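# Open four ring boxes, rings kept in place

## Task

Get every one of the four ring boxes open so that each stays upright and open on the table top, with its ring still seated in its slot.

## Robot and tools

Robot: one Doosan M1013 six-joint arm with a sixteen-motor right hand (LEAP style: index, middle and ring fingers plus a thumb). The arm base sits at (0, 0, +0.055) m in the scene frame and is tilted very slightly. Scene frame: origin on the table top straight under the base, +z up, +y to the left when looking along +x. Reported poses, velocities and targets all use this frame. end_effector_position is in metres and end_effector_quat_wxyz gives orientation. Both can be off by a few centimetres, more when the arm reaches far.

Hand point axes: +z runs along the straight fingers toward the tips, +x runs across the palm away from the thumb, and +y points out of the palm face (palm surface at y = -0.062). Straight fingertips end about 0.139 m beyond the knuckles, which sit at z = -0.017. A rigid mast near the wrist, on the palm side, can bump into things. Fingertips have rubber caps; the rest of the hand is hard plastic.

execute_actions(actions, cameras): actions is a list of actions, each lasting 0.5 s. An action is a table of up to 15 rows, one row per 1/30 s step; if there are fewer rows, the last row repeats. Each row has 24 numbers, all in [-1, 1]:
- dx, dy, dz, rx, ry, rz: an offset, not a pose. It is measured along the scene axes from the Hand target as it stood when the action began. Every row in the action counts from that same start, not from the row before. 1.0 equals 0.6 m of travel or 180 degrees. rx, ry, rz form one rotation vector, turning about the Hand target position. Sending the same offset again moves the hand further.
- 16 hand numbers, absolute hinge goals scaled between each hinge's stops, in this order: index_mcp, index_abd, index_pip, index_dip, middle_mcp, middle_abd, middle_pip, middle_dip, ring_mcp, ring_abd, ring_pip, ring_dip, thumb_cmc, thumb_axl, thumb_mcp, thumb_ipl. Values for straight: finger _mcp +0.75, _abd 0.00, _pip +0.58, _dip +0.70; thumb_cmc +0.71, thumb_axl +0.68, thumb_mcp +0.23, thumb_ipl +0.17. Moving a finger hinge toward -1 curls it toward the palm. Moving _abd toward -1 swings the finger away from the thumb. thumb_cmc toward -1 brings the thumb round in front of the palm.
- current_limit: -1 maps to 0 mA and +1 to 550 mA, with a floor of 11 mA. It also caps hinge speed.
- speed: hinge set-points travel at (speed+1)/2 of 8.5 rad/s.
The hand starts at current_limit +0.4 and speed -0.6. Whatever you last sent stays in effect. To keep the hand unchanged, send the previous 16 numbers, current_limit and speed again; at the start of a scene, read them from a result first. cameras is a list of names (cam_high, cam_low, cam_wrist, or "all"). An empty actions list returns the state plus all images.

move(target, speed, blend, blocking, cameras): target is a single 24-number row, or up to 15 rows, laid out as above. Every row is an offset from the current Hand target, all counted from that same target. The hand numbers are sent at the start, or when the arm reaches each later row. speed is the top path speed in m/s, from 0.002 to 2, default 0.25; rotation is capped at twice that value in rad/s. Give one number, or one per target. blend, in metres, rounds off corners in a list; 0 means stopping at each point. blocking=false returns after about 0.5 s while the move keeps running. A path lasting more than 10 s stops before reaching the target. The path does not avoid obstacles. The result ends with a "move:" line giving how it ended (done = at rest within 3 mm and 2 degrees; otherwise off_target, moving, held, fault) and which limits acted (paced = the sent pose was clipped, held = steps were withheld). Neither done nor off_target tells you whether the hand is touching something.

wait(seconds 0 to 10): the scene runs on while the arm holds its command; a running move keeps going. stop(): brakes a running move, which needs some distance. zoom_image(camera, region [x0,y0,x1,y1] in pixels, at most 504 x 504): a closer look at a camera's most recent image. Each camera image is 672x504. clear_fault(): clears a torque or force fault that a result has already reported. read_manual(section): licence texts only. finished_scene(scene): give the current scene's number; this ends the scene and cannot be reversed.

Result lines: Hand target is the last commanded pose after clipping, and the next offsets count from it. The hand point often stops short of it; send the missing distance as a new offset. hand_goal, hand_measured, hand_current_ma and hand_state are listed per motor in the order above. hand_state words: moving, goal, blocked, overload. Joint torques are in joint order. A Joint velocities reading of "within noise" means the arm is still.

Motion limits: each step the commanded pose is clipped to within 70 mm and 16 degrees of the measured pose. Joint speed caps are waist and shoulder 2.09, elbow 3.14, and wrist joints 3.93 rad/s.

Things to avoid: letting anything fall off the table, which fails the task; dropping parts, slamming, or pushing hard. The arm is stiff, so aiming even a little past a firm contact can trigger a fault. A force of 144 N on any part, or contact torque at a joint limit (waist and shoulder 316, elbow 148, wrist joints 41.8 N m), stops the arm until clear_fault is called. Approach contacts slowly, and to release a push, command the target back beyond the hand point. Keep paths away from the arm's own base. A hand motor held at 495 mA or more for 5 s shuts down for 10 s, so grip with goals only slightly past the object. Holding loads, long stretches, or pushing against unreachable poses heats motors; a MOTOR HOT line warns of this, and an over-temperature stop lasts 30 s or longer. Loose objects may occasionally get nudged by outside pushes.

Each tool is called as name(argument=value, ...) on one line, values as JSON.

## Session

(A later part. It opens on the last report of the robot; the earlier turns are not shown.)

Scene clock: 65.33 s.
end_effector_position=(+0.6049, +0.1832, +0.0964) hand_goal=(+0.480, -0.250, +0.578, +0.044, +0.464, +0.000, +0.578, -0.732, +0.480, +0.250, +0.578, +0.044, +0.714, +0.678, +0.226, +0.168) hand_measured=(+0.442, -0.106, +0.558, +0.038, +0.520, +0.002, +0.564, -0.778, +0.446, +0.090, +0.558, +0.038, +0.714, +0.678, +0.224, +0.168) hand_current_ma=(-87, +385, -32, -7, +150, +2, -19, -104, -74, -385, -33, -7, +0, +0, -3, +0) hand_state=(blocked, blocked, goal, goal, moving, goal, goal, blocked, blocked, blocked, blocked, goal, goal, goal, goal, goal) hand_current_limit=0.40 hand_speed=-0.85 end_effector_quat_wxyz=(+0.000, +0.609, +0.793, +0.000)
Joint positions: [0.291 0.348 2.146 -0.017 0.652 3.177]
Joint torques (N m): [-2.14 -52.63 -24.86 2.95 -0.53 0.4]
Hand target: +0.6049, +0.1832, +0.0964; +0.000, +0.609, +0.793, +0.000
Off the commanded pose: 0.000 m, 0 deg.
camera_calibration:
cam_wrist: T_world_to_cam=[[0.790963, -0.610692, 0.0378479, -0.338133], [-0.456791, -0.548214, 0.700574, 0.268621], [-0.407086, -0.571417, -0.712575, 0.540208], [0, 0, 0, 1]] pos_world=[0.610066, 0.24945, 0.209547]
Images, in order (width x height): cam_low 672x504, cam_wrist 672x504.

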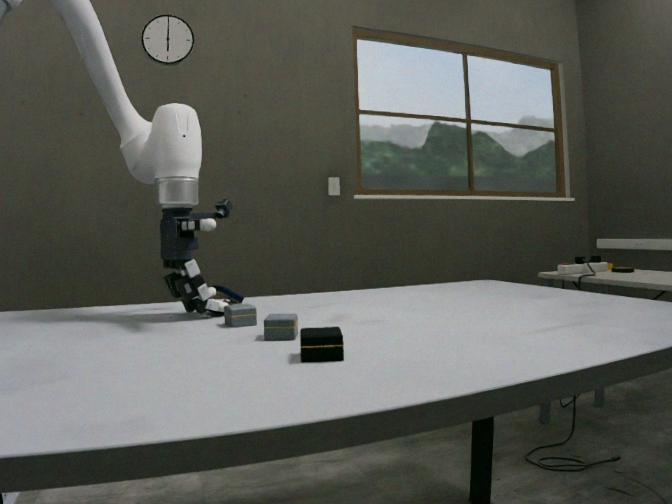

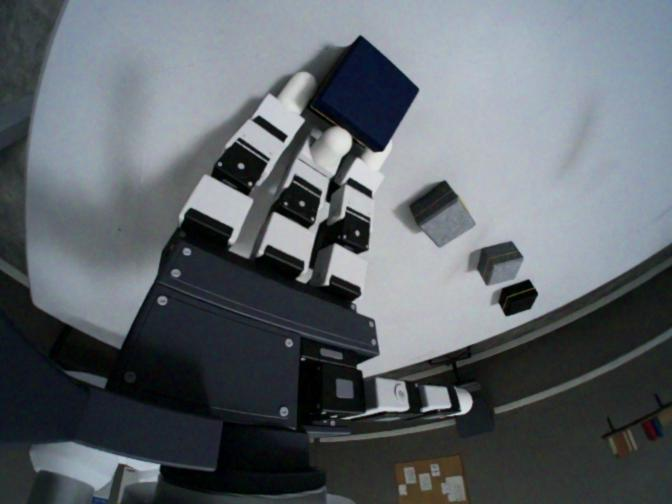

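execute_actions(actions=[[[0,0,0,0,0,0,0.479,-0.25,0.577,0.043,0.408,0,0.577,-0.725,0.479,0.25,0.577,0.043,0.714,0.678,0.226,0.168,0.4,-0.85],[0,0,0,0,0,0,0.479,-0.25,0.577,0.043,0.408,0,0.577,-0.725,0.479,0.25,0.577,0.043,0.714,0.678,0.226,0.168,0.4,-0.85],[0,0,0,0,0,0,0.479,-0.25,0.577,0.043,0.408,0,0.577,-0.725,0.479,0.25,0.577,0.043,0.714,0.678,0.226,0.168,0.4,-0.85],[0,0,0,0,0,0,0.479,-0.25,0.577,0.043,0.408,0,0.577,-0.725,0.479,0.25,0.577,0.043,0.714,0.678,0.226,0.168,0.4,-0.85],[0,0,0,0,0,0,0.479,-0.25,0.577,0.043,0.408,0,0.577,-0.725,0.479,0.25,0.577,0.043,0.714,0.678,0.226,0.168,0.4,-0.85],[0,0,0,0,0,0,0.479,-0.25,0.577,0.043,0.353,0,0.577,-0.703,0.479,0.25,0.577,0.043,0.714,0.678,0.226,0.168,0.4,-0.85],[0,0,0,0,0,0,0.479,-0.25,0.577,0.043,0.353,0,0.577,-0.703,0.479,0.25,0.577,0.043,0.714,0.678,0.226,0.168,0.4,-0.85],[0,0,0,0,0,0,0.479,-0.25,0.577,0.043,0.353,0,0.577,-0.703,0.479,0.25,0.577,0.043,0.714,0.678,0.226,0.168,0.4,-0.85],[0,0,0,0,0,0,0.479,-0.25,0.577,0.043,0.353,0,0.577,-0.703,0.479,0.25,0.577,0.043,0.714,0.678,0.226,0.168,0.4,-0.85],[0,0,0,0,0,0,0.479,-0.25,0.577,0.043,0.353,0,0.577,-0.703,0.479,0.25,0.577,0.043,0.714,0.678,0.226,0.168,0.4,-0.85],[0,0,0,0,0,0,0.479,-0.25,0.577,0.043,0.298,0,0.577,-0.65,0.479,0.25,0.577,0.043,0.714,0.678,0.226,0.168,0.4,-0.85]]], cameras=["cam_wrist","cam_low"])

zoom_image(camera="cam_wrist", region=[200, 20, 440, 260])

zoom_image(camera="cam_low", region=[140, 220, 280, 340])

Scene clock: 67.63 s.
end_effector_position=(+0.6049, +0.1832, +0.0964) hand_goal=(+0.480, -0.250, +0.578, +0.044, +0.298, +0.000, +0.578, -0.650, +0.480, +0.250, +0.578, +0.044, +0.714, +0.678, +0.226, +0.168) hand_measured=(+0.478, -0.106, +0.568, +0.038, +0.310, +0.002, +0.578, -0.652, +0.478, +0.090, +0.572, +0.038, +0.714, +0.678, +0.224, +0.168) hand_current_ma=(-2, +385, -11, -8, +18, +2, +0, -2, -1, -385, -7, -8, +0, +0, -3, +0) hand_state=(goal, blocked, goal, goal, goal, goal, goal, goal, goal, blocked, goal, goal, goal, goal, goal, goal) hand_current_limit=0.40 hand_speed=-0.85 end_effector_quat_wxyz=(+0.000, +0.609, +0.793, +0.000)
Joint positions: [0.291 0.348 2.146 -0.017 0.652 3.177]
Joint torques (N m): [-2.07 -55.54 -25.29 2.96 -0.54 0.39]
Hand target: +0.6049, +0.1832, +0.0964; +0.000, +0.609, +0.793, +0.000
Off the commanded pose: 0.000 m, 0 deg.
camera_calibration:
cam_wrist: T_world_to_cam=[[0.790963, -0.610692, 0.0378479, -0.338133], [-0.456791, -0.548214, 0.700574, 0.268621], [-0.407086, -0.571417, -0.712575, 0.540208], [0, 0, 0, 1]] pos_world=[0.610066, 0.24945, 0.209547]
Images, in order (width x height): cam_low 672x504, cam_wrist 672x504.

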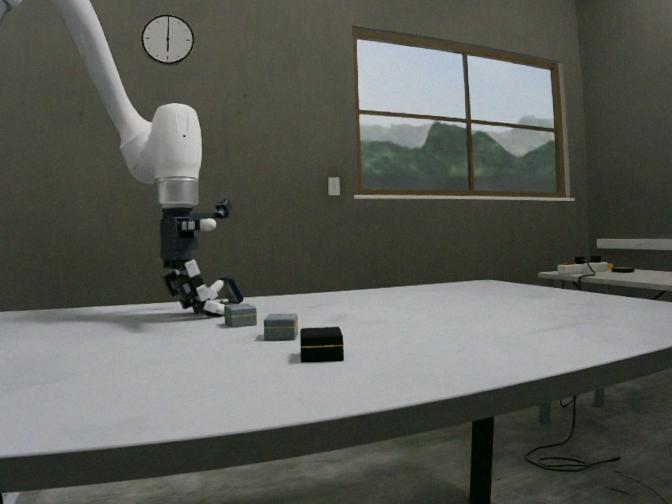

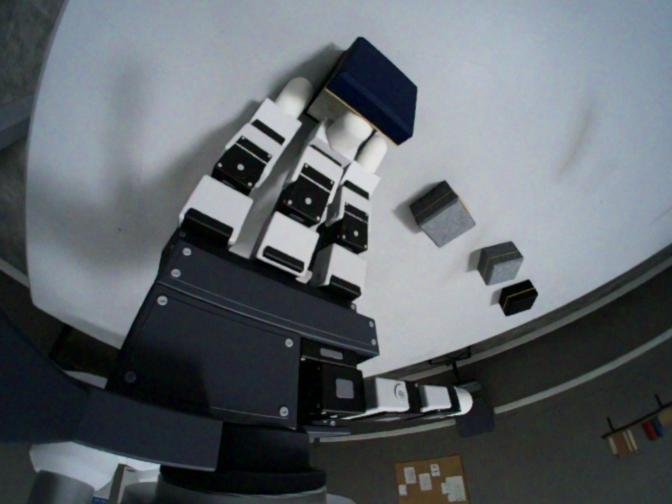

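Scaled by 2.100 from the camera's 672x504 image, which has a finer 960x720 frame.

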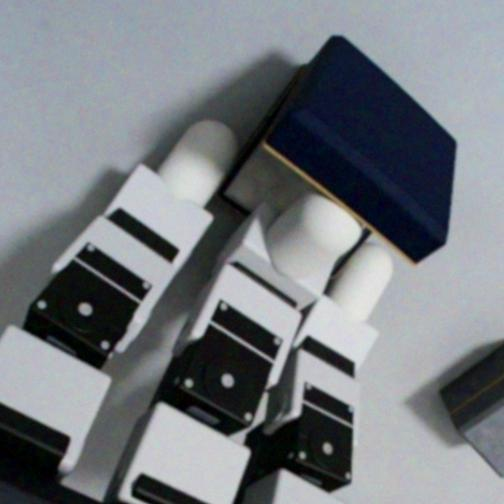

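Scaled by 3.600.

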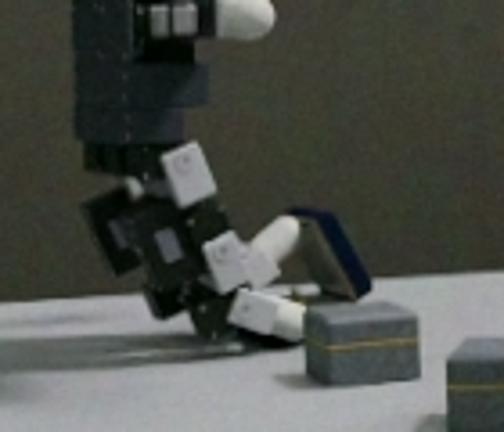

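execute_actions(actions=[[[0,0,0,0,0,0,0.479,-0.25,0.577,0.043,0.242,0,0.577,-0.565,0.479,0.25,0.577,0.043,0.714,0.678,0.226,0.168,0.4,-0.85],[0,0,0,0,0,0,0.479,-0.25,0.577,0.043,0.242,0,0.577,-0.565,0.479,0.25,0.577,0.043,0.714,0.678,0.226,0.168,0.4,-0.85],[0,0,0,0,0,0,0.479,-0.25,0.577,0.043,0.242,0,0.577,-0.565,0.479,0.25,0.577,0.043,0.714,0.678,0.226,0.168,0.4,-0.85],[0,0,0,0,0,0,0.479,-0.25,0.577,0.043,0.242,0,0.577,-0.565,0.479,0.25,0.577,0.043,0.714,0.678,0.226,0.168,0.4,-0.85],[0,0,0,0,0,0,0.479,-0.25,0.577,0.043,0.242,0,0.577,-0.565,0.479,0.25,0.577,0.043,0.714,0.678,0.226,0.168,0.4,-0.85],[0,0,0,0,0,0,0.479,-0.25,0.577,0.043,0.133,0,0.577,-0.329,0.479,0.25,0.577,0.043,0.714,0.678,0.226,0.168,0.4,-0.85]]], cameras=["cam_wrist","cam_low"])

zoom_image(camera="cam_wrist", region=[200, 20, 440, 260])

zoom_image(camera="cam_low", region=[140, 220, 280, 340])

Scene clock: 69.70 s.
end_effector_position=(+0.6049, +0.1832, +0.0964) hand_goal=(+0.480, -0.250, +0.578, +0.044, +0.134, +0.000, +0.578, -0.328, +0.480, +0.250, +0.578, +0.044, +0.714, +0.678, +0.226, +0.168) hand_measured=(+0.478, -0.106, +0.570, +0.038, +0.148, +0.002, +0.578, -0.330, +0.478, +0.090, +0.572, +0.038, +0.714, +0.678, +0.224, +0.168) hand_current_ma=(-2, +385, -10, -8, +23, +2, +0, -2, -1, -385, -7, -7, +0, +0, -3, +0) hand_state=(goal, blocked, goal, goal, goal, goal, goal, goal, goal, blocked, goal, goal, goal, goal, goal, goal) hand_current_limit=0.40 hand_speed=-0.85 end_effector_quat_wxyz=(+0.000, +0.609, +0.793, +0.000)
Joint positions: [0.291 0.348 2.146 -0.017 0.652 3.177]
Joint torques (N m): [-2.1 -55.07 -25.48 2.95 -0.54 0.31]
Hand target: +0.6049, +0.1832, +0.0964; +0.000, +0.609, +0.793, +0.000
Off the commanded pose: 0.000 m, 0 deg.
camera_calibration:
cam_wrist: T_world_to_cam=[[0.790963, -0.610692, 0.0378479, -0.338133], [-0.456791, -0.548214, 0.700574, 0.268621], [-0.407086, -0.571417, -0.712575, 0.540208], [0, 0, 0, 1]] pos_world=[0.610066, 0.24945, 0.209547]
Images, in order (width x height): cam_low 672x504, cam_wrist 672x504.

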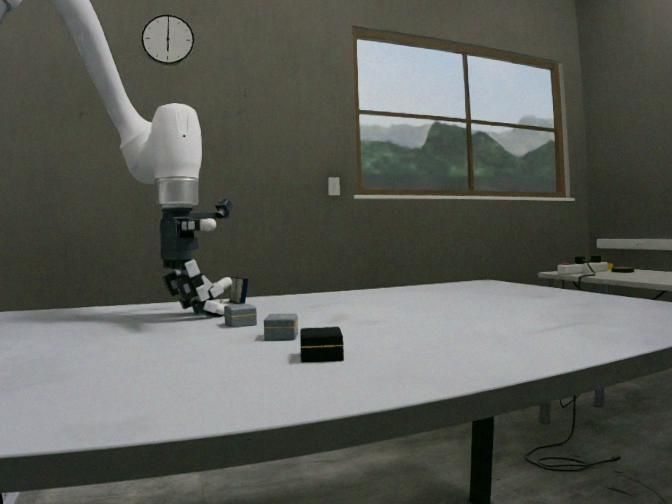

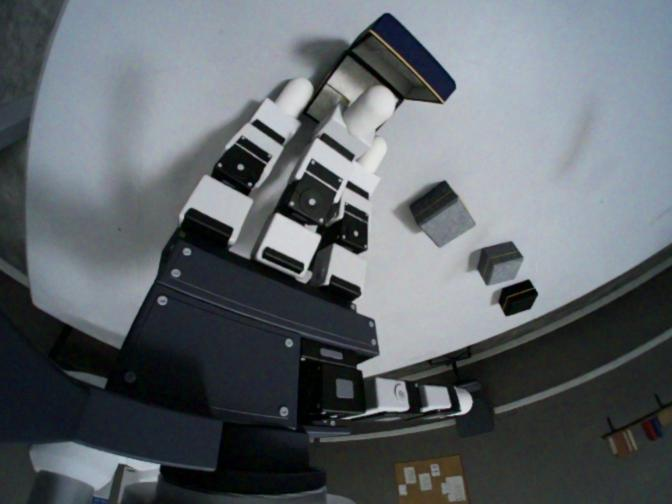

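Scaled by 2.100 from the camera's 672x504 image, which has a finer 960x720 frame.

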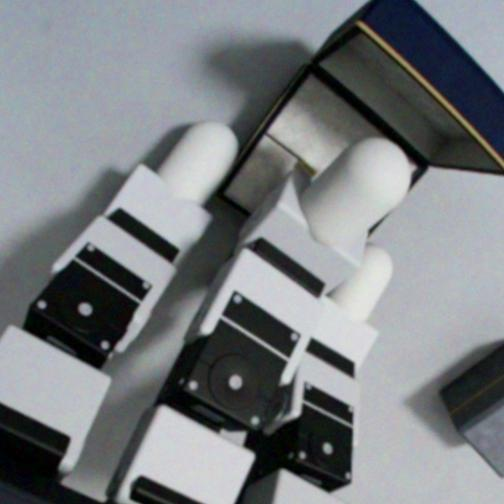

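Scaled by 3.600.

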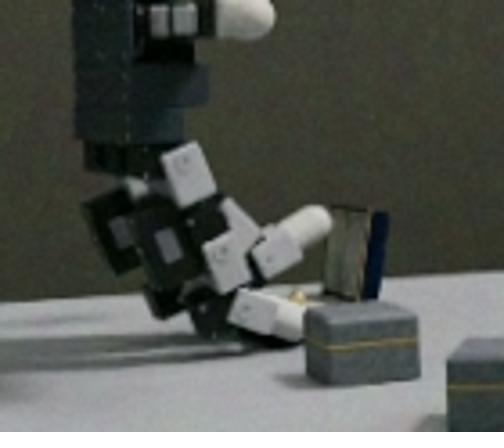

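execute_actions(actions=[[[0,0,0,0,0,0,0.479,-0.25,0.577,0.043,0.008,0,0.577,0.045,0.479,0.25,0.577,0.043,0.714,0.678,0.226,0.168,0.4,-0.85]]], cameras=["cam_wrist","cam_low"])

zoom_image(camera="cam_wrist", region=[200, 0, 480, 240])

zoom_image(camera="cam_low", region=[140, 220, 280, 340])

Scene clock: 71.40 s.
end_effector_position=(+0.6049, +0.1832, +0.0964) hand_goal=(+0.480, -0.250, +0.578, +0.044, +0.008, +0.000, +0.578, +0.046, +0.480, +0.250, +0.578, +0.044, +0.714, +0.678, +0.226, +0.168) hand_measured=(+0.478, -0.106, +0.570, +0.038, +0.024, +0.002, +0.578, +0.044, +0.478, +0.090, +0.572, +0.038, +0.714, +0.678, +0.224, +0.168) hand_current_ma=(-2, +385, -10, -8, +28, +2, +0, -2, -1, -385, -7, -7, +0, +0, -3, +0) hand_state=(goal, blocked, goal, goal, goal, goal, goal, goal, goal, blocked, goal, goal, goal, goal, goal, goal) hand_current_limit=0.40 hand_speed=-0.85 end_effector_quat_wxyz=(+0.000, +0.609, +0.793, +0.000)
Joint positions: [0.291 0.348 2.146 -0.017 0.652 3.177]
Joint torques (N m): [-2.28 -55.05 -25.29 2.98 -0.49 0.34]
Hand target: +0.6049, +0.1832, +0.0964; +0.000, +0.609, +0.793, +0.000
Off the commanded pose: 0.000 m, 0 deg.
camera_calibration:
cam_wrist: T_world_to_cam=[[0.790963, -0.610692, 0.0378479, -0.338133], [-0.456791, -0.548214, 0.700574, 0.268621], [-0.407086, -0.571417, -0.712575, 0.540208], [0, 0, 0, 1]] pos_world=[0.610066, 0.24945, 0.209547]
Images, in order (width x height): cam_low 672x504, cam_wrist 672x504.

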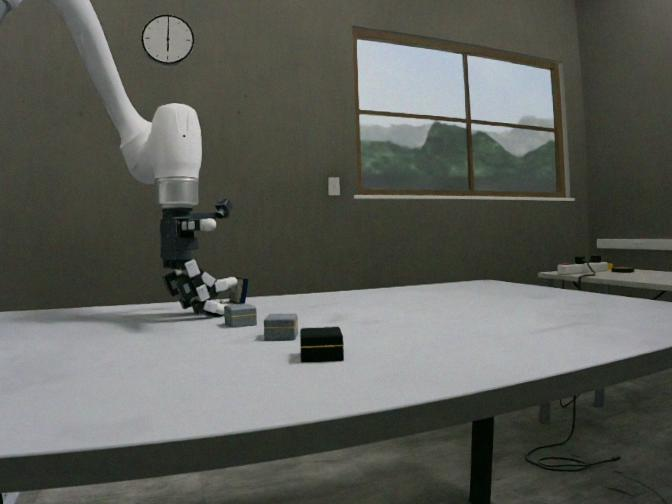

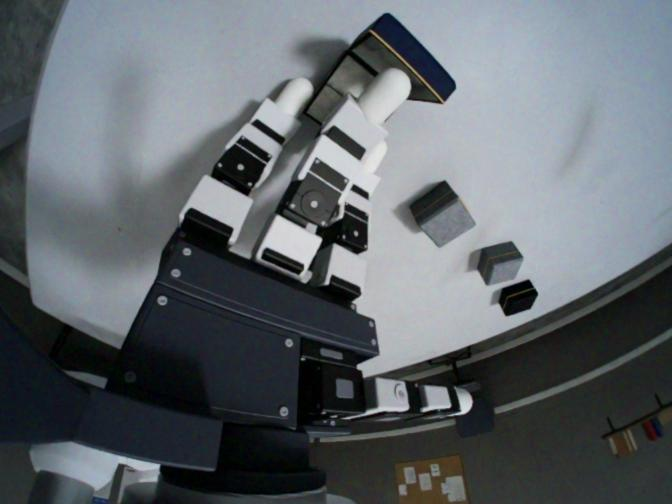

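Scaled by 1.800 from the camera's 672x504 image, which has a finer 960x720 frame.

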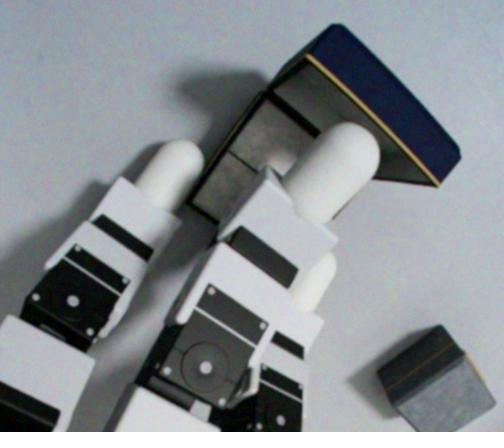

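Scaled by 3.600.

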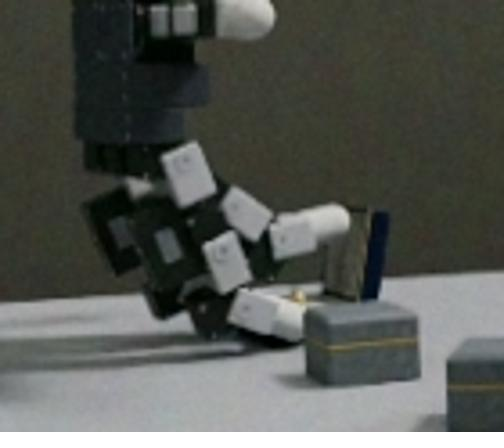

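execute_actions(actions=[[[0,0,0,0,0,0,0.479,0.04,0.577,0.043,0.008,0,0.577,0.045,0.479,-0.04,0.577,0.043,0.714,0.678,0.226,0.168,0.4,-0.7]]])

move(target=[0, 0, 0.14, 0,0,0, 0.479,0.04,0.577,0.043,0.008,0,0.577,0.045,0.479,-0.04,0.577,0.043,0.714,0.678,0.226,0.168,0.4,-0.7], speed=0.3)

move(target=[0.0362, -0.2462, 0.016, 0,0,-0.0417, 0.479,0.04,0.577,0.043,0.841,0,0.577,-0.746,0.479,-0.04,0.577,0.043,0.714,0.678,0.226,0.168,0.4,-0.6], speed=0.4, cameras=["cam_wrist","cam_low","cam_high"])

zoom_image(camera="cam_wrist", region=[200, 20, 440, 260])

zoom_image(camera="cam_low", region=[140, 220, 360, 380])

Scene clock: 76.60 s.
end_effector_position=(+0.6049, +0.1832, +0.0964) hand_goal=(+0.480, +0.040, +0.578, +0.044, +0.008, +0.000, +0.578, +0.046, +0.480, -0.040, +0.578, +0.044, +0.714, +0.678, +0.226, +0.168) hand_measured=(+0.480, +0.036, +0.576, +0.042, +0.024, +0.002, +0.578, +0.044, +0.480, -0.036, +0.576, +0.042, +0.714, +0.678, +0.224, +0.168) hand_current_ma=(+0, -3, -1, -2, +28, +2, +0, -2, +0, +2, -1, -2, +0, +0, -3, +0) hand_state=(goal, goal, goal, goal, goal, goal, goal, goal, goal, goal, goal, goal, goal, goal, goal, goal) hand_current_limit=0.40 hand_speed=-0.70 end_effector_quat_wxyz=(+0.000, +0.609, +0.793, +0.000)
Joint positions: [0.291 0.348 2.146 -0.017 0.652 3.177]
Joint torques (N m): [-1.69 -55.58 -25.4 3 -0.57 0.37]
Hand target: +0.6049, +0.1832, +0.0964; +0.000, +0.609, +0.793, +0.000
Off the commanded pose: 0.000 m, 0 deg.

Scene clock: 77.40 s.
end_effector_position=(+0.6049, +0.1832, +0.1803) hand_goal=(+0.480, +0.040, +0.578, +0.044, +0.008, +0.000, +0.578, +0.046, +0.480, -0.040, +0.578, +0.044, +0.714, +0.678, +0.226, +0.168) hand_measured=(+0.480, +0.036, +0.576, +0.042, +0.022, +0.002, +0.578, +0.044, +0.480, -0.036, +0.576, +0.042, +0.714, +0.678, +0.224, +0.168) hand_current_ma=(+0, -3, -1, -2, +24, +2, +0, -2, +0, +2, -1, -2, +0, +0, -3, +0) hand_state=(goal, goal, goal, goal, goal, goal, goal, goal, goal, goal, goal, goal, goal, goal, goal, goal) hand_current_limit=0.40 hand_speed=-0.70 end_effector_quat_wxyz=(+0.000, +0.609, +0.793, +0.000)
Joint positions: [0.293 0.23 2.094 -0.014 0.821 3.175]
Joint torques (N m): [-1.58 -48.84 -30.41 3.47 -0.64 0.38]
Hand target: +0.6049, +0.1832, +0.1804; +0.000, +0.609, +0.793, +0.000
Off the commanded pose: 0.000 m, 0 deg.
move: done

Scene clock: 78.30 s.
end_effector_position=(+0.6266, +0.0356, +0.1900) hand_goal=(+0.480, +0.040, +0.578, +0.044, +0.842, +0.000, +0.578, -0.746, +0.480, -0.040, +0.578, +0.044, +0.714, +0.678, +0.226, +0.168) hand_measured=(+0.480, +0.038, +0.576, +0.042, +0.836, +0.002, +0.578, -0.742, +0.480, -0.038, +0.576, +0.042, +0.714, +0.678, +0.224, +0.168) hand_current_ma=(+0, -2, -1, -2, -6, +1, +0, +3, +0, +2, -1, -2, +0, +0, -3, +0) hand_state=(goal, goal, goal, goal, goal, goal, goal, goal, goal, goal, goal, goal, goal, goal, goal, goal) hand_current_limit=0.40 hand_speed=-0.60 end_effector_quat_wxyz=(+0.000, +0.660, +0.751, +0.000)
Joint positions: [0.039 0.205 2.1 -0.015 0.837 3.053]
Joint torques (N m): [-3.03 -47.73 -30.86 3.46 -0.51 0.39]
Hand target: +0.6267, +0.0355, +0.1900; +0.000, +0.660, +0.751, +0.000
Off the commanded pose: 0.000 m, 0 deg.
move: done
camera_calibration:
cam_wrist: T_world_to_cam=[[0.704448, -0.708741, 0.0379427, -0.391357], [-0.524505, -0.483822, 0.700578, 0.172128], [-0.478171, -0.513422, -0.712566, 0.573823], [0, 0, 0, 1]] pos_world=[0.640358, 0.100522, 0.303147]

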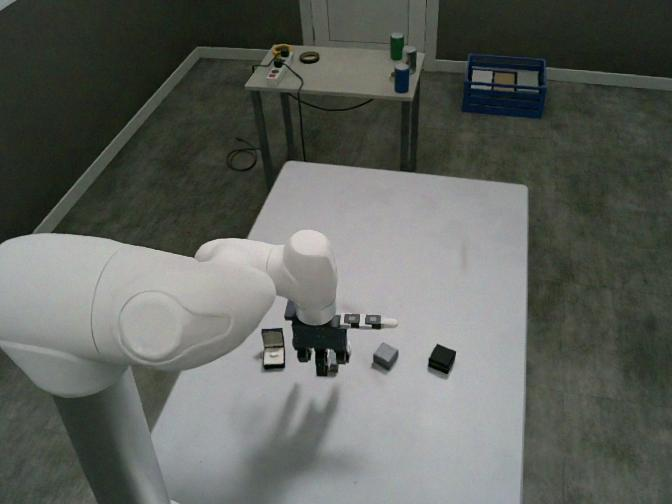

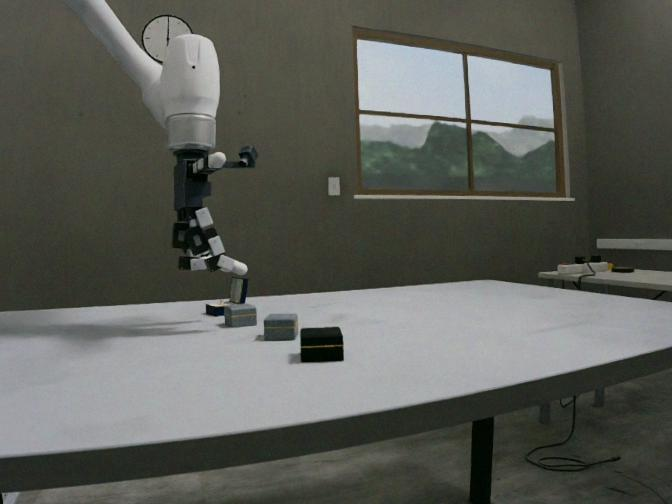

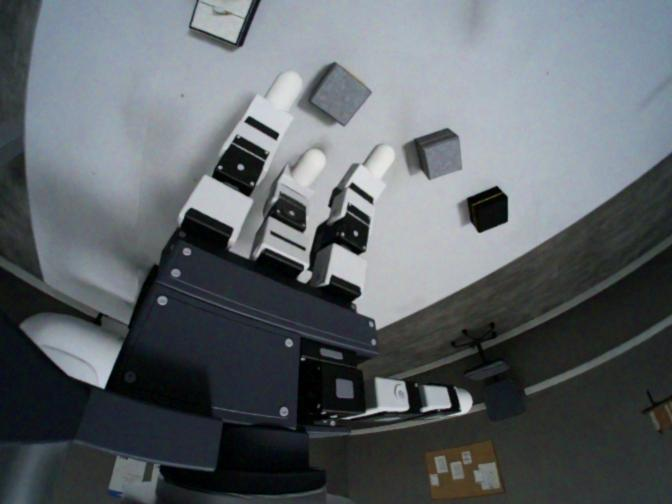

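Scaled by 2.100 from the camera's 672x504 image, which has a finer 960x720 frame.

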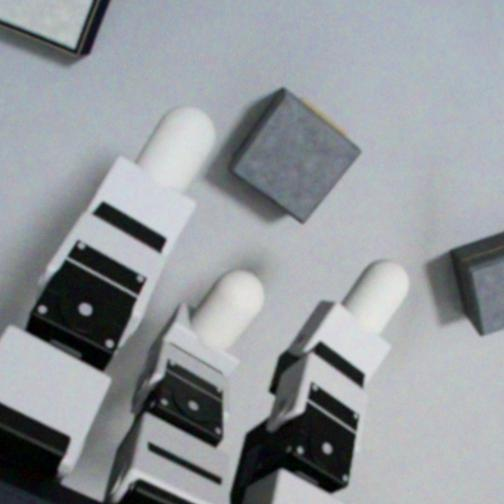

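Scaled by 2.291.

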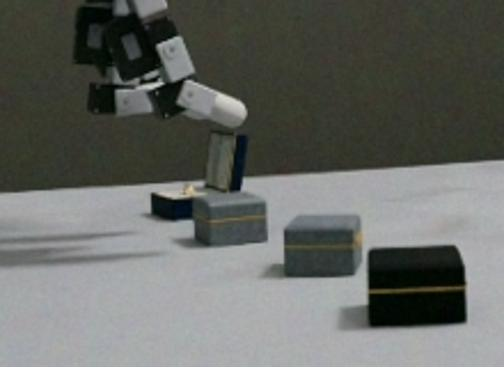

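move(target=[-0.0058, 0.0035, -0.156, 0,0,0, 0.479,0.04,0.577,0.043,0.841,0,0.577,-0.746,0.479,-0.04,0.577,0.043,0.714,0.678,0.226,0.168,0.4,-0.6], speed=0.25)

execute_actions(actions=[[[0,0,0,0,0,0,0.479,-0.3,0.577,0.043,0.841,0,0.577,-0.746,0.479,0.3,0.577,0.043,0.714,0.678,0.226,0.168,0.4,-0.85]]], cameras=["cam_wrist","cam_low"])

zoom_image(camera="cam_wrist", region=[200, 40, 440, 280])

zoom_image(camera="cam_low", region=[140, 220, 280, 340])

Scene clock: 81.97 s.
end_effector_position=(+0.6232, +0.0376, +0.0965) hand_goal=(+0.480, +0.040, +0.578, +0.044, +0.842, +0.000, +0.578, -0.746, +0.480, -0.040, +0.578, +0.044, +0.714, +0.678, +0.226, +0.168) hand_measured=(+0.480, +0.038, +0.576, +0.042, +0.836, +0.002, +0.578, -0.742, +0.480, -0.038, +0.576, +0.042, +0.714, +0.678, +0.224, +0.168) hand_current_ma=(+0, -2, -1, -2, -6, +1, +0, +3, +0, +2, -1, -2, +0, +0, -3, +0) hand_state=(goal, goal, goal, goal, goal, goal, goal, goal, goal, goal, goal, goal, goal, goal, goal, goal) hand_current_limit=0.40 hand_speed=-0.60 end_effector_quat_wxyz=(+0.000, +0.660, +0.751, +0.000)
Joint positions: [0.041 0.333 2.166 -0.018 0.644 3.059]
Joint torques (N m): [-2 -54.85 -25.14 2.9 -0.56 0.38]
Hand target: +0.6232, +0.0376, +0.0964; +0.000, +0.660, +0.751, +0.000
Off the commanded pose: 0.000 m, 0 deg.
move: done

Scene clock: 82.67 s.
end_effector_position=(+0.6232, +0.0376, +0.0964) hand_goal=(+0.480, -0.300, +0.578, +0.044, +0.842, +0.000, +0.578, -0.746, +0.480, +0.300, +0.578, +0.044, +0.714, +0.678, +0.226, +0.168) hand_measured=(+0.482, -0.132, +0.576, +0.042, +0.836, +0.002, +0.578, -0.742, +0.482, +0.148, +0.576, +0.042, +0.714, +0.678, +0.224, +0.168) hand_current_ma=(+1, +385, -1, -1, -6, +1, +0, +3, +2, -385, -1, -2, +0, +0, -3, +0) hand_state=(goal, blocked, goal, goal, goal, goal, goal, goal, goal, blocked, goal, goal, goal, goal, goal, goal) hand_current_limit=0.40 hand_speed=-0.85 end_effector_quat_wxyz=(+0.000, +0.660, +0.751, +0.000)
Joint positions: [0.041 0.333 2.166 -0.018 0.644 3.059]
Joint torques (N m): [-1.86 -54.27 -25.25 2.99 -0.55 0.37]
Hand target: +0.6232, +0.0376, +0.0964; +0.000, +0.660, +0.751, +0.000
Off the commanded pose: 0.000 m, 0 deg.
camera_calibration:
cam_wrist: T_world_to_cam=[[0.704414, -0.708777, 0.0378924, -0.383815], [-0.524528, -0.483847, 0.700544, 0.236907], [-0.478196, -0.513349, -0.712602, 0.506548], [0, 0, 0, 1]] pos_world=[0.636858, 0.102623, 0.209547]
Images, in order (width x height): cam_low 672x504, cam_wrist 672x504.

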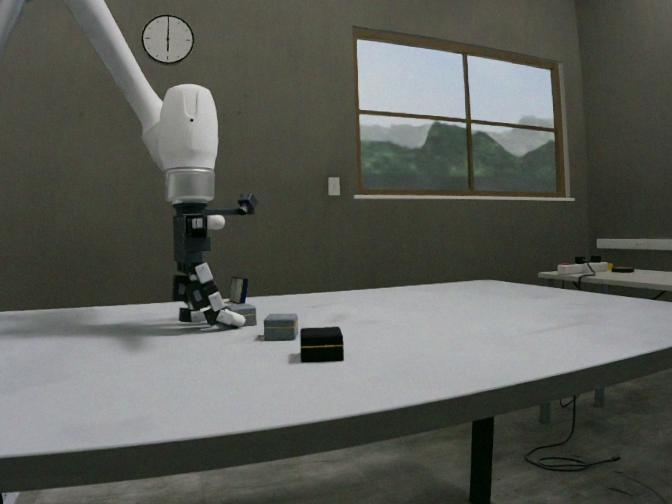

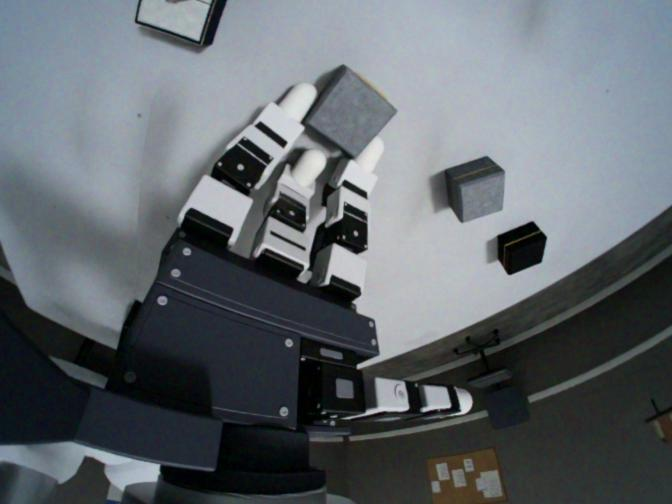

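Scaled by 2.100 from the camera's 672x504 image, which has a finer 960x720 frame.

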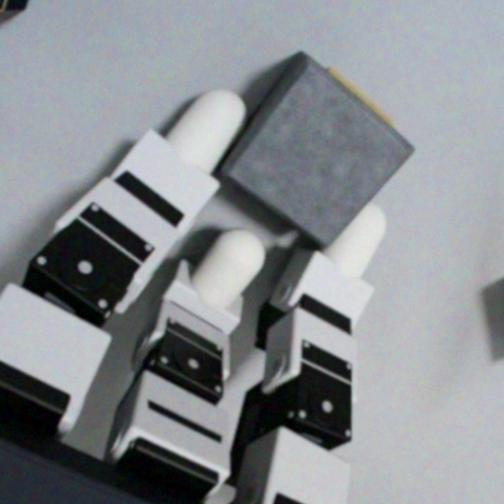

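Scaled by 3.600.

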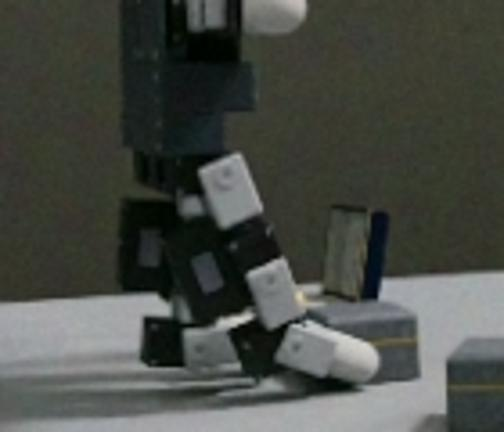

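execute_actions(actions=[[[0,0,0,0,0,0,0.479,-0.3,0.577,0.043,0.604,0,0.577,-0.472,0.479,0.3,0.577,0.043,0.714,0.678,0.226,0.168,0.4,-0.85]],[[0,0,0,0,0,0,0.479,-0.3,0.577,0.043,0.578,0,0.577,-0.586,0.479,0.3,0.577,0.043,0.714,0.678,0.226,0.168,0.4,-0.85],[0,0,0,0,0,0,0.479,-0.3,0.577,0.043,0.578,0,0.577,-0.586,0.479,0.3,0.577,0.043,0.714,0.678,0.226,0.168,0.4,-0.85],[0,0,0,0,0,0,0.479,-0.3,0.577,0.043,0.578,0,0.577,-0.586,0.479,0.3,0.577,0.043,0.714,0.678,0.226,0.168,0.4,-0.85],[0,0,0,0,0,0,0.479,-0.3,0.577,0.043,0.578,0,0.577,-0.586,0.479,0.3,0.577,0.043,0.714,0.678,0.226,0.168,0.4,-0.85],[0,0,0,0,0,0,0.479,-0.3,0.577,0.043,0.578,0,0.577,-0.586,0.479,0.3,0.577,0.043,0.714,0.678,0.226,0.168,0.4,-0.85],[0,0,0,0,0,0,0.479,-0.3,0.577,0.043,0.538,0,0.577,-0.664,0.479,0.3,0.577,0.043,0.714,0.678,0.226,0.168,0.4,-0.85],[0,0,0,0,0,0,0.479,-0.3,0.577,0.043,0.538,0,0.577,-0.664,0.479,0.3,0.577,0.043,0.714,0.678,0.226,0.168,0.4,-0.85],[0,0,0,0,0,0,0.479,-0.3,0.577,0.043,0.538,0,0.577,-0.664,0.479,0.3,0.577,0.043,0.714,0.678,0.226,0.168,0.4,-0.85],[0,0,0,0,0,0,0.479,-0.3,0.577,0.043,0.538,0,0.577,-0.664,0.479,0.3,0.577,0.043,0.714,0.678,0.226,0.168,0.4,-0.85],[0,0,0,0,0,0,0.479,-0.3,0.577,0.043,0.538,0,0.577,-0.664,0.479,0.3,0.577,0.043,0.714,0.678,0.226,0.168,0.4,-0.85],[0,0,0,0,0,0,0.479,-0.3,0.577,0.043,0.482,0,0.577,-0.701,0.479,0.3,0.577,0.043,0.714,0.678,0.226,0.168,0.4,-0.85]]], cameras=["cam_wrist","cam_low"])

zoom_image(camera="cam_wrist", region=[200, 40, 440, 280])

zoom_image(camera="cam_low", region=[140, 220, 280, 340])

Scene clock: 85.87 s.
end_effector_position=(+0.6232, +0.0376, +0.0964) hand_goal=(+0.480, -0.300, +0.578, +0.044, +0.482, +0.000, +0.578, -0.700, +0.480, +0.300, +0.578, +0.044, +0.714, +0.678, +0.226, +0.168) hand_measured=(+0.446, -0.132, +0.560, +0.036, +0.582, +0.002, +0.596, -0.714, +0.450, +0.150, +0.558, +0.036, +0.714, +0.678, +0.224, +0.168) hand_current_ma=(-72, +385, -30, -9, +334, +1, +30, -22, -65, -385, -34, -10, +0, +0, -3, +0) hand_state=(blocked, blocked, goal, goal, blocked, goal, goal, goal, blocked, blocked, blocked, goal, goal, goal, goal, goal) hand_current_limit=0.40 hand_speed=-0.85 end_effector_quat_wxyz=(+0.000, +0.660, +0.751, +0.000)
Joint positions: [0.041 0.333 2.166 -0.018 0.644 3.059]
Joint torques (N m): [-1.53 -53.28 -25.03 2.93 -0.62 0.32]
Hand target: +0.6232, +0.0376, +0.0964; +0.000, +0.660, +0.751, +0.000
Off the commanded pose: 0.000 m, 0 deg.
camera_calibration:
cam_wrist: T_world_to_cam=[[0.704414, -0.708777, 0.0378924, -0.383815], [-0.524528, -0.483847, 0.700544, 0.236907], [-0.478196, -0.513349, -0.712602, 0.506548], [0, 0, 0, 1]] pos_world=[0.636858, 0.102623, 0.209547]
Images, in order (width x height): cam_low 672x504, cam_wrist 672x504.

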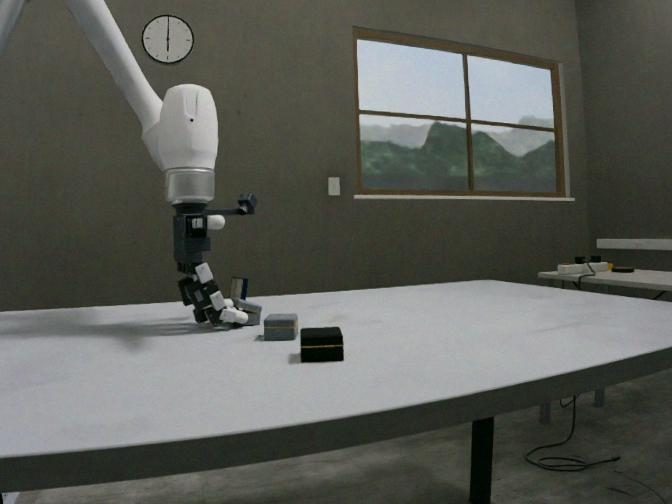

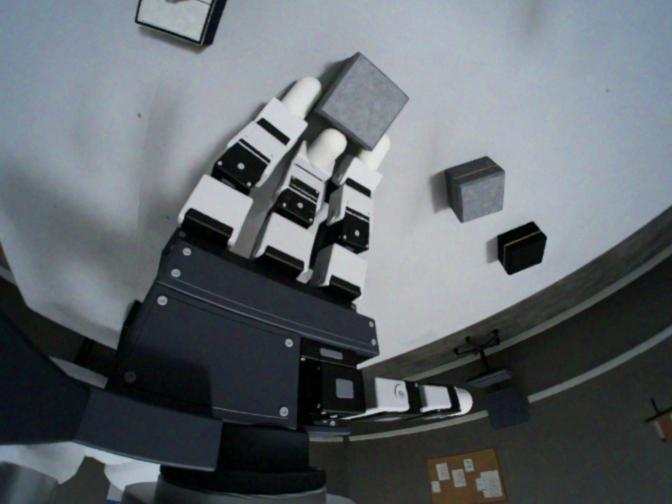

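Scaled by 2.100 from the camera's 672x504 image, which has a finer 960x720 frame.

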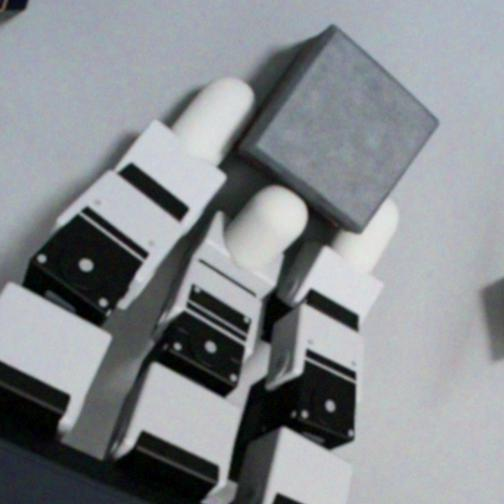

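Scaled by 3.600.

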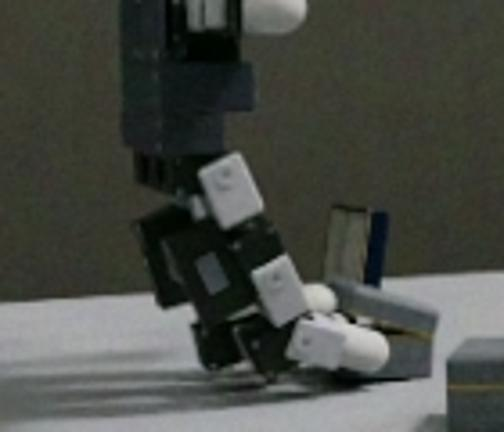

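execute_actions(actions=[[[0,0,0,0,0,0,0.479,-0.3,0.577,0.043,0.434,0,0.577,-0.65,0.479,0.3,0.577,0.043,0.714,0.678,0.226,0.168,0.6,-0.85],[0,0,0,0,0,0,0.479,-0.3,0.577,0.043,0.434,0,0.577,-0.65,0.479,0.3,0.577,0.043,0.714,0.678,0.226,0.168,0.6,-0.85],[0,0,0,0,0,0,0.479,-0.3,0.577,0.043,0.434,0,0.577,-0.65,0.479,0.3,0.577,0.043,0.714,0.678,0.226,0.168,0.6,-0.85],[0,0,0,0,0,0,0.479,-0.3,0.577,0.043,0.434,0,0.577,-0.65,0.479,0.3,0.577,0.043,0.714,0.678,0.226,0.168,0.6,-0.85],[0,0,0,0,0,0,0.479,-0.3,0.577,0.043,0.434,0,0.577,-0.65,0.479,0.3,0.577,0.043,0.714,0.678,0.226,0.168,0.6,-0.85],[0,0,0,0,0,0,0.479,-0.3,0.577,0.043,0.388,0,0.577,-0.62,0.479,0.3,0.577,0.043,0.714,0.678,0.226,0.168,0.6,-0.85],[0,0,0,0,0,0,0.479,-0.3,0.577,0.043,0.388,0,0.577,-0.62,0.479,0.3,0.577,0.043,0.714,0.678,0.226,0.168,0.6,-0.85],[0,0,0,0,0,0,0.479,-0.3,0.577,0.043,0.388,0,0.577,-0.62,0.479,0.3,0.577,0.043,0.714,0.678,0.226,0.168,0.6,-0.85],[0,0,0,0,0,0,0.479,-0.3,0.577,0.043,0.388,0,0.577,-0.62,0.479,0.3,0.577,0.043,0.714,0.678,0.226,0.168,0.6,-0.85],[0,0,0,0,0,0,0.479,-0.3,0.577,0.043,0.388,0,0.577,-0.62,0.479,0.3,0.577,0.043,0.714,0.678,0.226,0.168,0.6,-0.85],[0,0,0,0,0,0,0.479,-0.3,0.577,0.043,0.341,0,0.577,-0.57,0.479,0.3,0.577,0.043,0.714,0.678,0.226,0.168,0.6,-0.85]]], cameras=["cam_wrist","cam_low"])

zoom_image(camera="cam_wrist", region=[200, 40, 440, 280])

zoom_image(camera="cam_low", region=[140, 220, 280, 340])

Scene clock: 89.27 s.
end_effector_position=(+0.6232, +0.0376, +0.0964) hand_goal=(+0.480, -0.300, +0.578, +0.044, +0.342, +0.000, +0.578, -0.570, +0.480, +0.300, +0.578, +0.044, +0.714, +0.678, +0.226, +0.168) hand_measured=(+0.476, -0.132, +0.566, +0.032, +0.354, +0.002, +0.576, -0.572, +0.476, +0.154, +0.564, +0.032, +0.714, +0.678, +0.224, +0.168) hand_current_ma=(-4, +440, -17, -16, +18, +2, -1, -2, -3, -429, -19, -17, +0, +0, -3, +0) hand_state=(goal, blocked, goal, goal, goal, goal, goal, goal, goal, blocked, goal, goal, goal, goal, goal, goal) hand_current_limit=0.60 hand_speed=-0.85 end_effector_quat_wxyz=(+0.000, +0.660, +0.751, +0.000)
Joint positions: [0.041 0.333 2.166 -0.018 0.644 3.059]
Joint torques (N m): [-2.13 -53.89 -24.8 2.94 -0.49 0.36]
Hand target: +0.6232, +0.0376, +0.0964; +0.000, +0.660, +0.751, +0.000
Off the commanded pose: 0.000 m, 0 deg.
camera_calibration:
cam_wrist: T_world_to_cam=[[0.704414, -0.708777, 0.0378924, -0.383815], [-0.524528, -0.483847, 0.700544, 0.236907], [-0.478196, -0.513349, -0.712602, 0.506548], [0, 0, 0, 1]] pos_world=[0.636858, 0.102623, 0.209547]
Images, in order (width x height): cam_low 672x504, cam_wrist 672x504.

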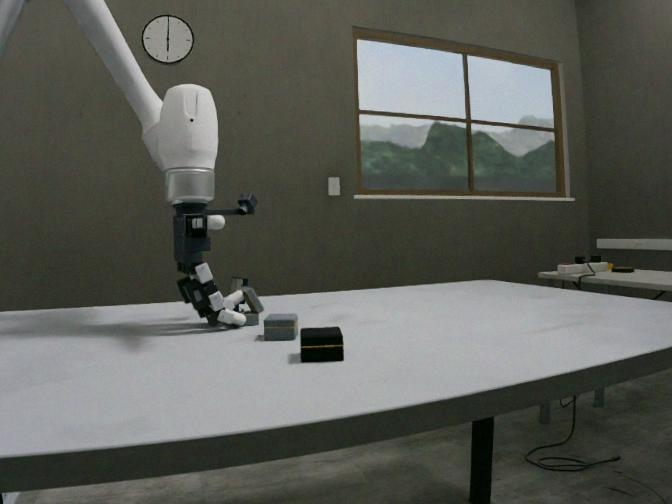

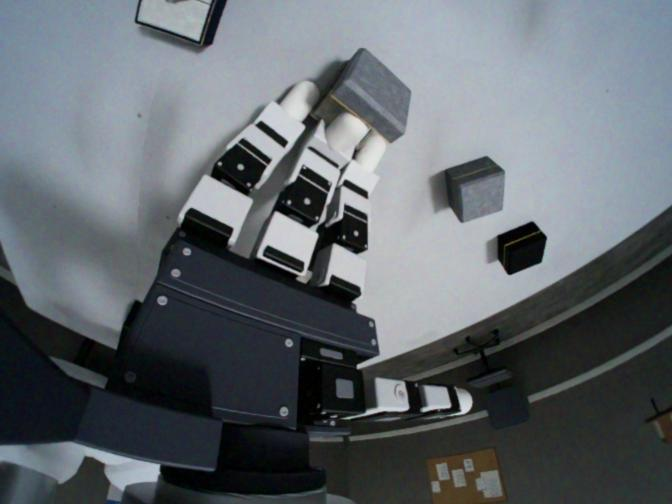

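Scaled by 2.100 from the camera's 672x504 image, which has a finer 960x720 frame.

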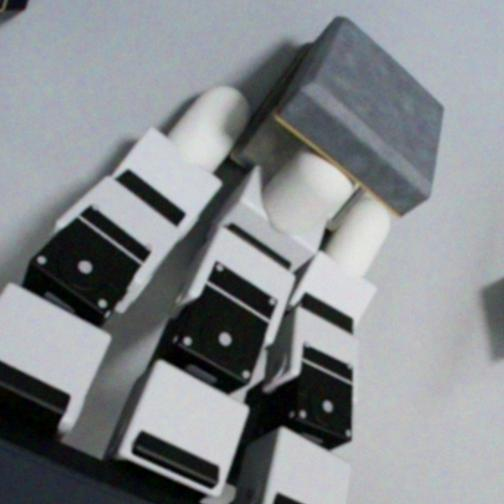

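Scaled by 3.600.

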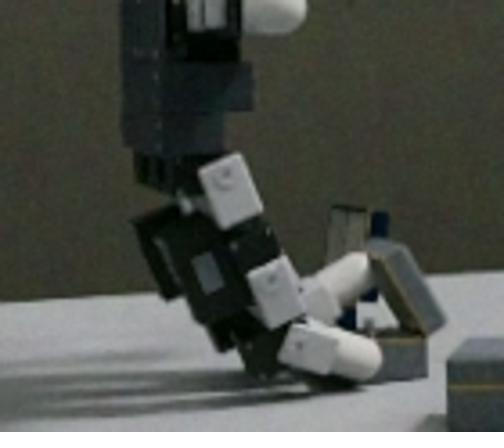

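execute_actions(actions=[[[0,0,0,0,0,0,0.479,-0.3,0.577,0.043,0.242,0,0.577,-0.441,0.479,0.3,0.577,0.043,0.714,0.678,0.226,0.168,0.5,-0.85],[0,0,0,0,0,0,0.479,-0.3,0.577,0.043,0.242,0,0.577,-0.441,0.479,0.3,0.577,0.043,0.714,0.678,0.226,0.168,0.5,-0.85],[0,0,0,0,0,0,0.479,-0.3,0.577,0.043,0.242,0,0.577,-0.441,0.479,0.3,0.577,0.043,0.714,0.678,0.226,0.168,0.5,-0.85],[0,0,0,0,0,0,0.479,-0.3,0.577,0.043,0.242,0,0.577,-0.441,0.479,0.3,0.577,0.043,0.714,0.678,0.226,0.168,0.5,-0.85],[0,0,0,0,0,0,0.479,-0.3,0.577,0.043,0.242,0,0.577,-0.441,0.479,0.3,0.577,0.043,0.714,0.678,0.226,0.168,0.5,-0.85],[0,0,0,0,0,0,0.479,-0.3,0.577,0.043,0.14,0,0.577,-0.219,0.479,0.3,0.577,0.043,0.714,0.678,0.226,0.168,0.5,-0.85]]], cameras=["cam_wrist","cam_low"])

zoom_image(camera="cam_wrist", region=[200, 20, 440, 260])

zoom_image(camera="cam_low", region=[140, 220, 280, 340])

Scene clock: 91.13 s.
end_effector_position=(+0.6232, +0.0376, +0.0964) hand_goal=(+0.480, -0.300, +0.578, +0.044, +0.140, +0.000, +0.578, -0.218, +0.480, +0.300, +0.578, +0.044, +0.714, +0.678, +0.226, +0.168) hand_measured=(+0.478, -0.132, +0.566, +0.032, +0.154, +0.002, +0.578, -0.220, +0.478, +0.154, +0.566, +0.032, +0.714, +0.678, +0.224, +0.168) hand_current_ma=(-2, +413, -15, -16, +23, +2, +0, -2, -2, -412, -17, -17, +0, +0, -3, +0) hand_state=(goal, blocked, goal, goal, goal, goal, goal, goal, goal, blocked, goal, goal, goal, goal, goal, goal) hand_current_limit=0.50 hand_speed=-0.85 end_effector_quat_wxyz=(+0.000, +0.660, +0.751, +0.000)
Joint positions: [0.041 0.333 2.166 -0.018 0.644 3.059]
Joint torques (N m): [-1.82 -53.53 -24.92 2.91 -0.52 0.35]
Hand target: +0.6232, +0.0376, +0.0964; +0.000, +0.660, +0.751, +0.000
Off the commanded pose: 0.000 m, 0 deg.
camera_calibration:
cam_wrist: T_world_to_cam=[[0.704414, -0.708777, 0.0378924, -0.383815], [-0.524528, -0.483847, 0.700544, 0.236907], [-0.478196, -0.513349, -0.712602, 0.506548], [0, 0, 0, 1]] pos_world=[0.636858, 0.102623, 0.209547]
Images, in order (width x height): cam_low 672x504, cam_wrist 672x504.

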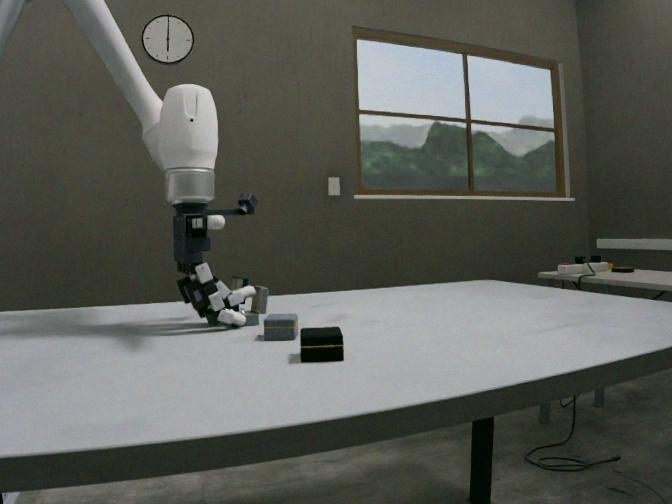

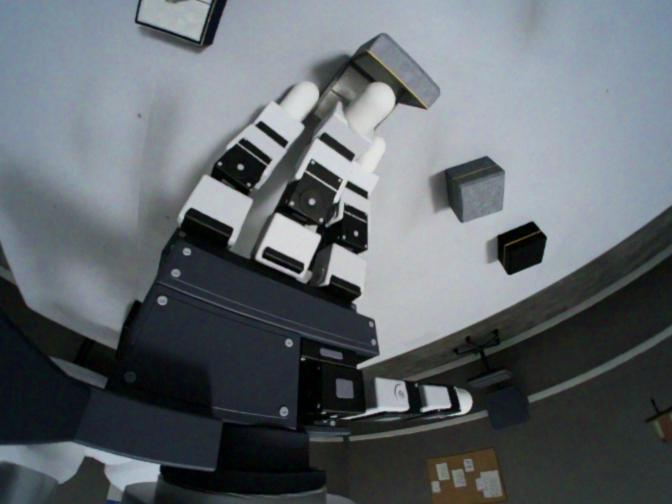

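Scaled by 2.100 from the camera's 672x504 image, which has a finer 960x720 frame.

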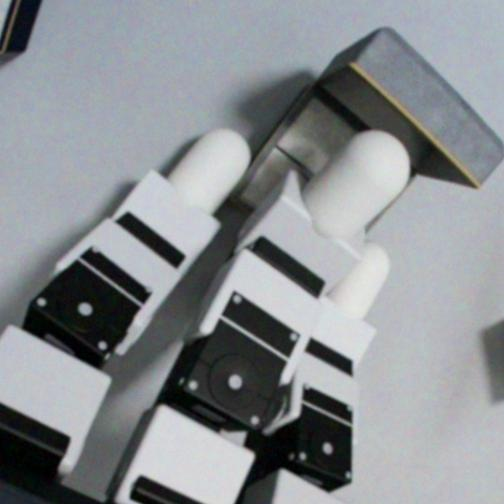

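Scaled by 3.600.

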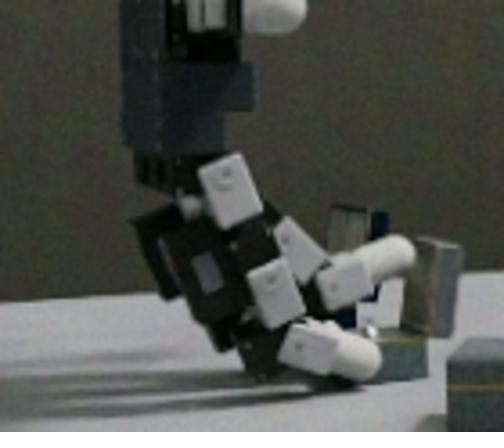

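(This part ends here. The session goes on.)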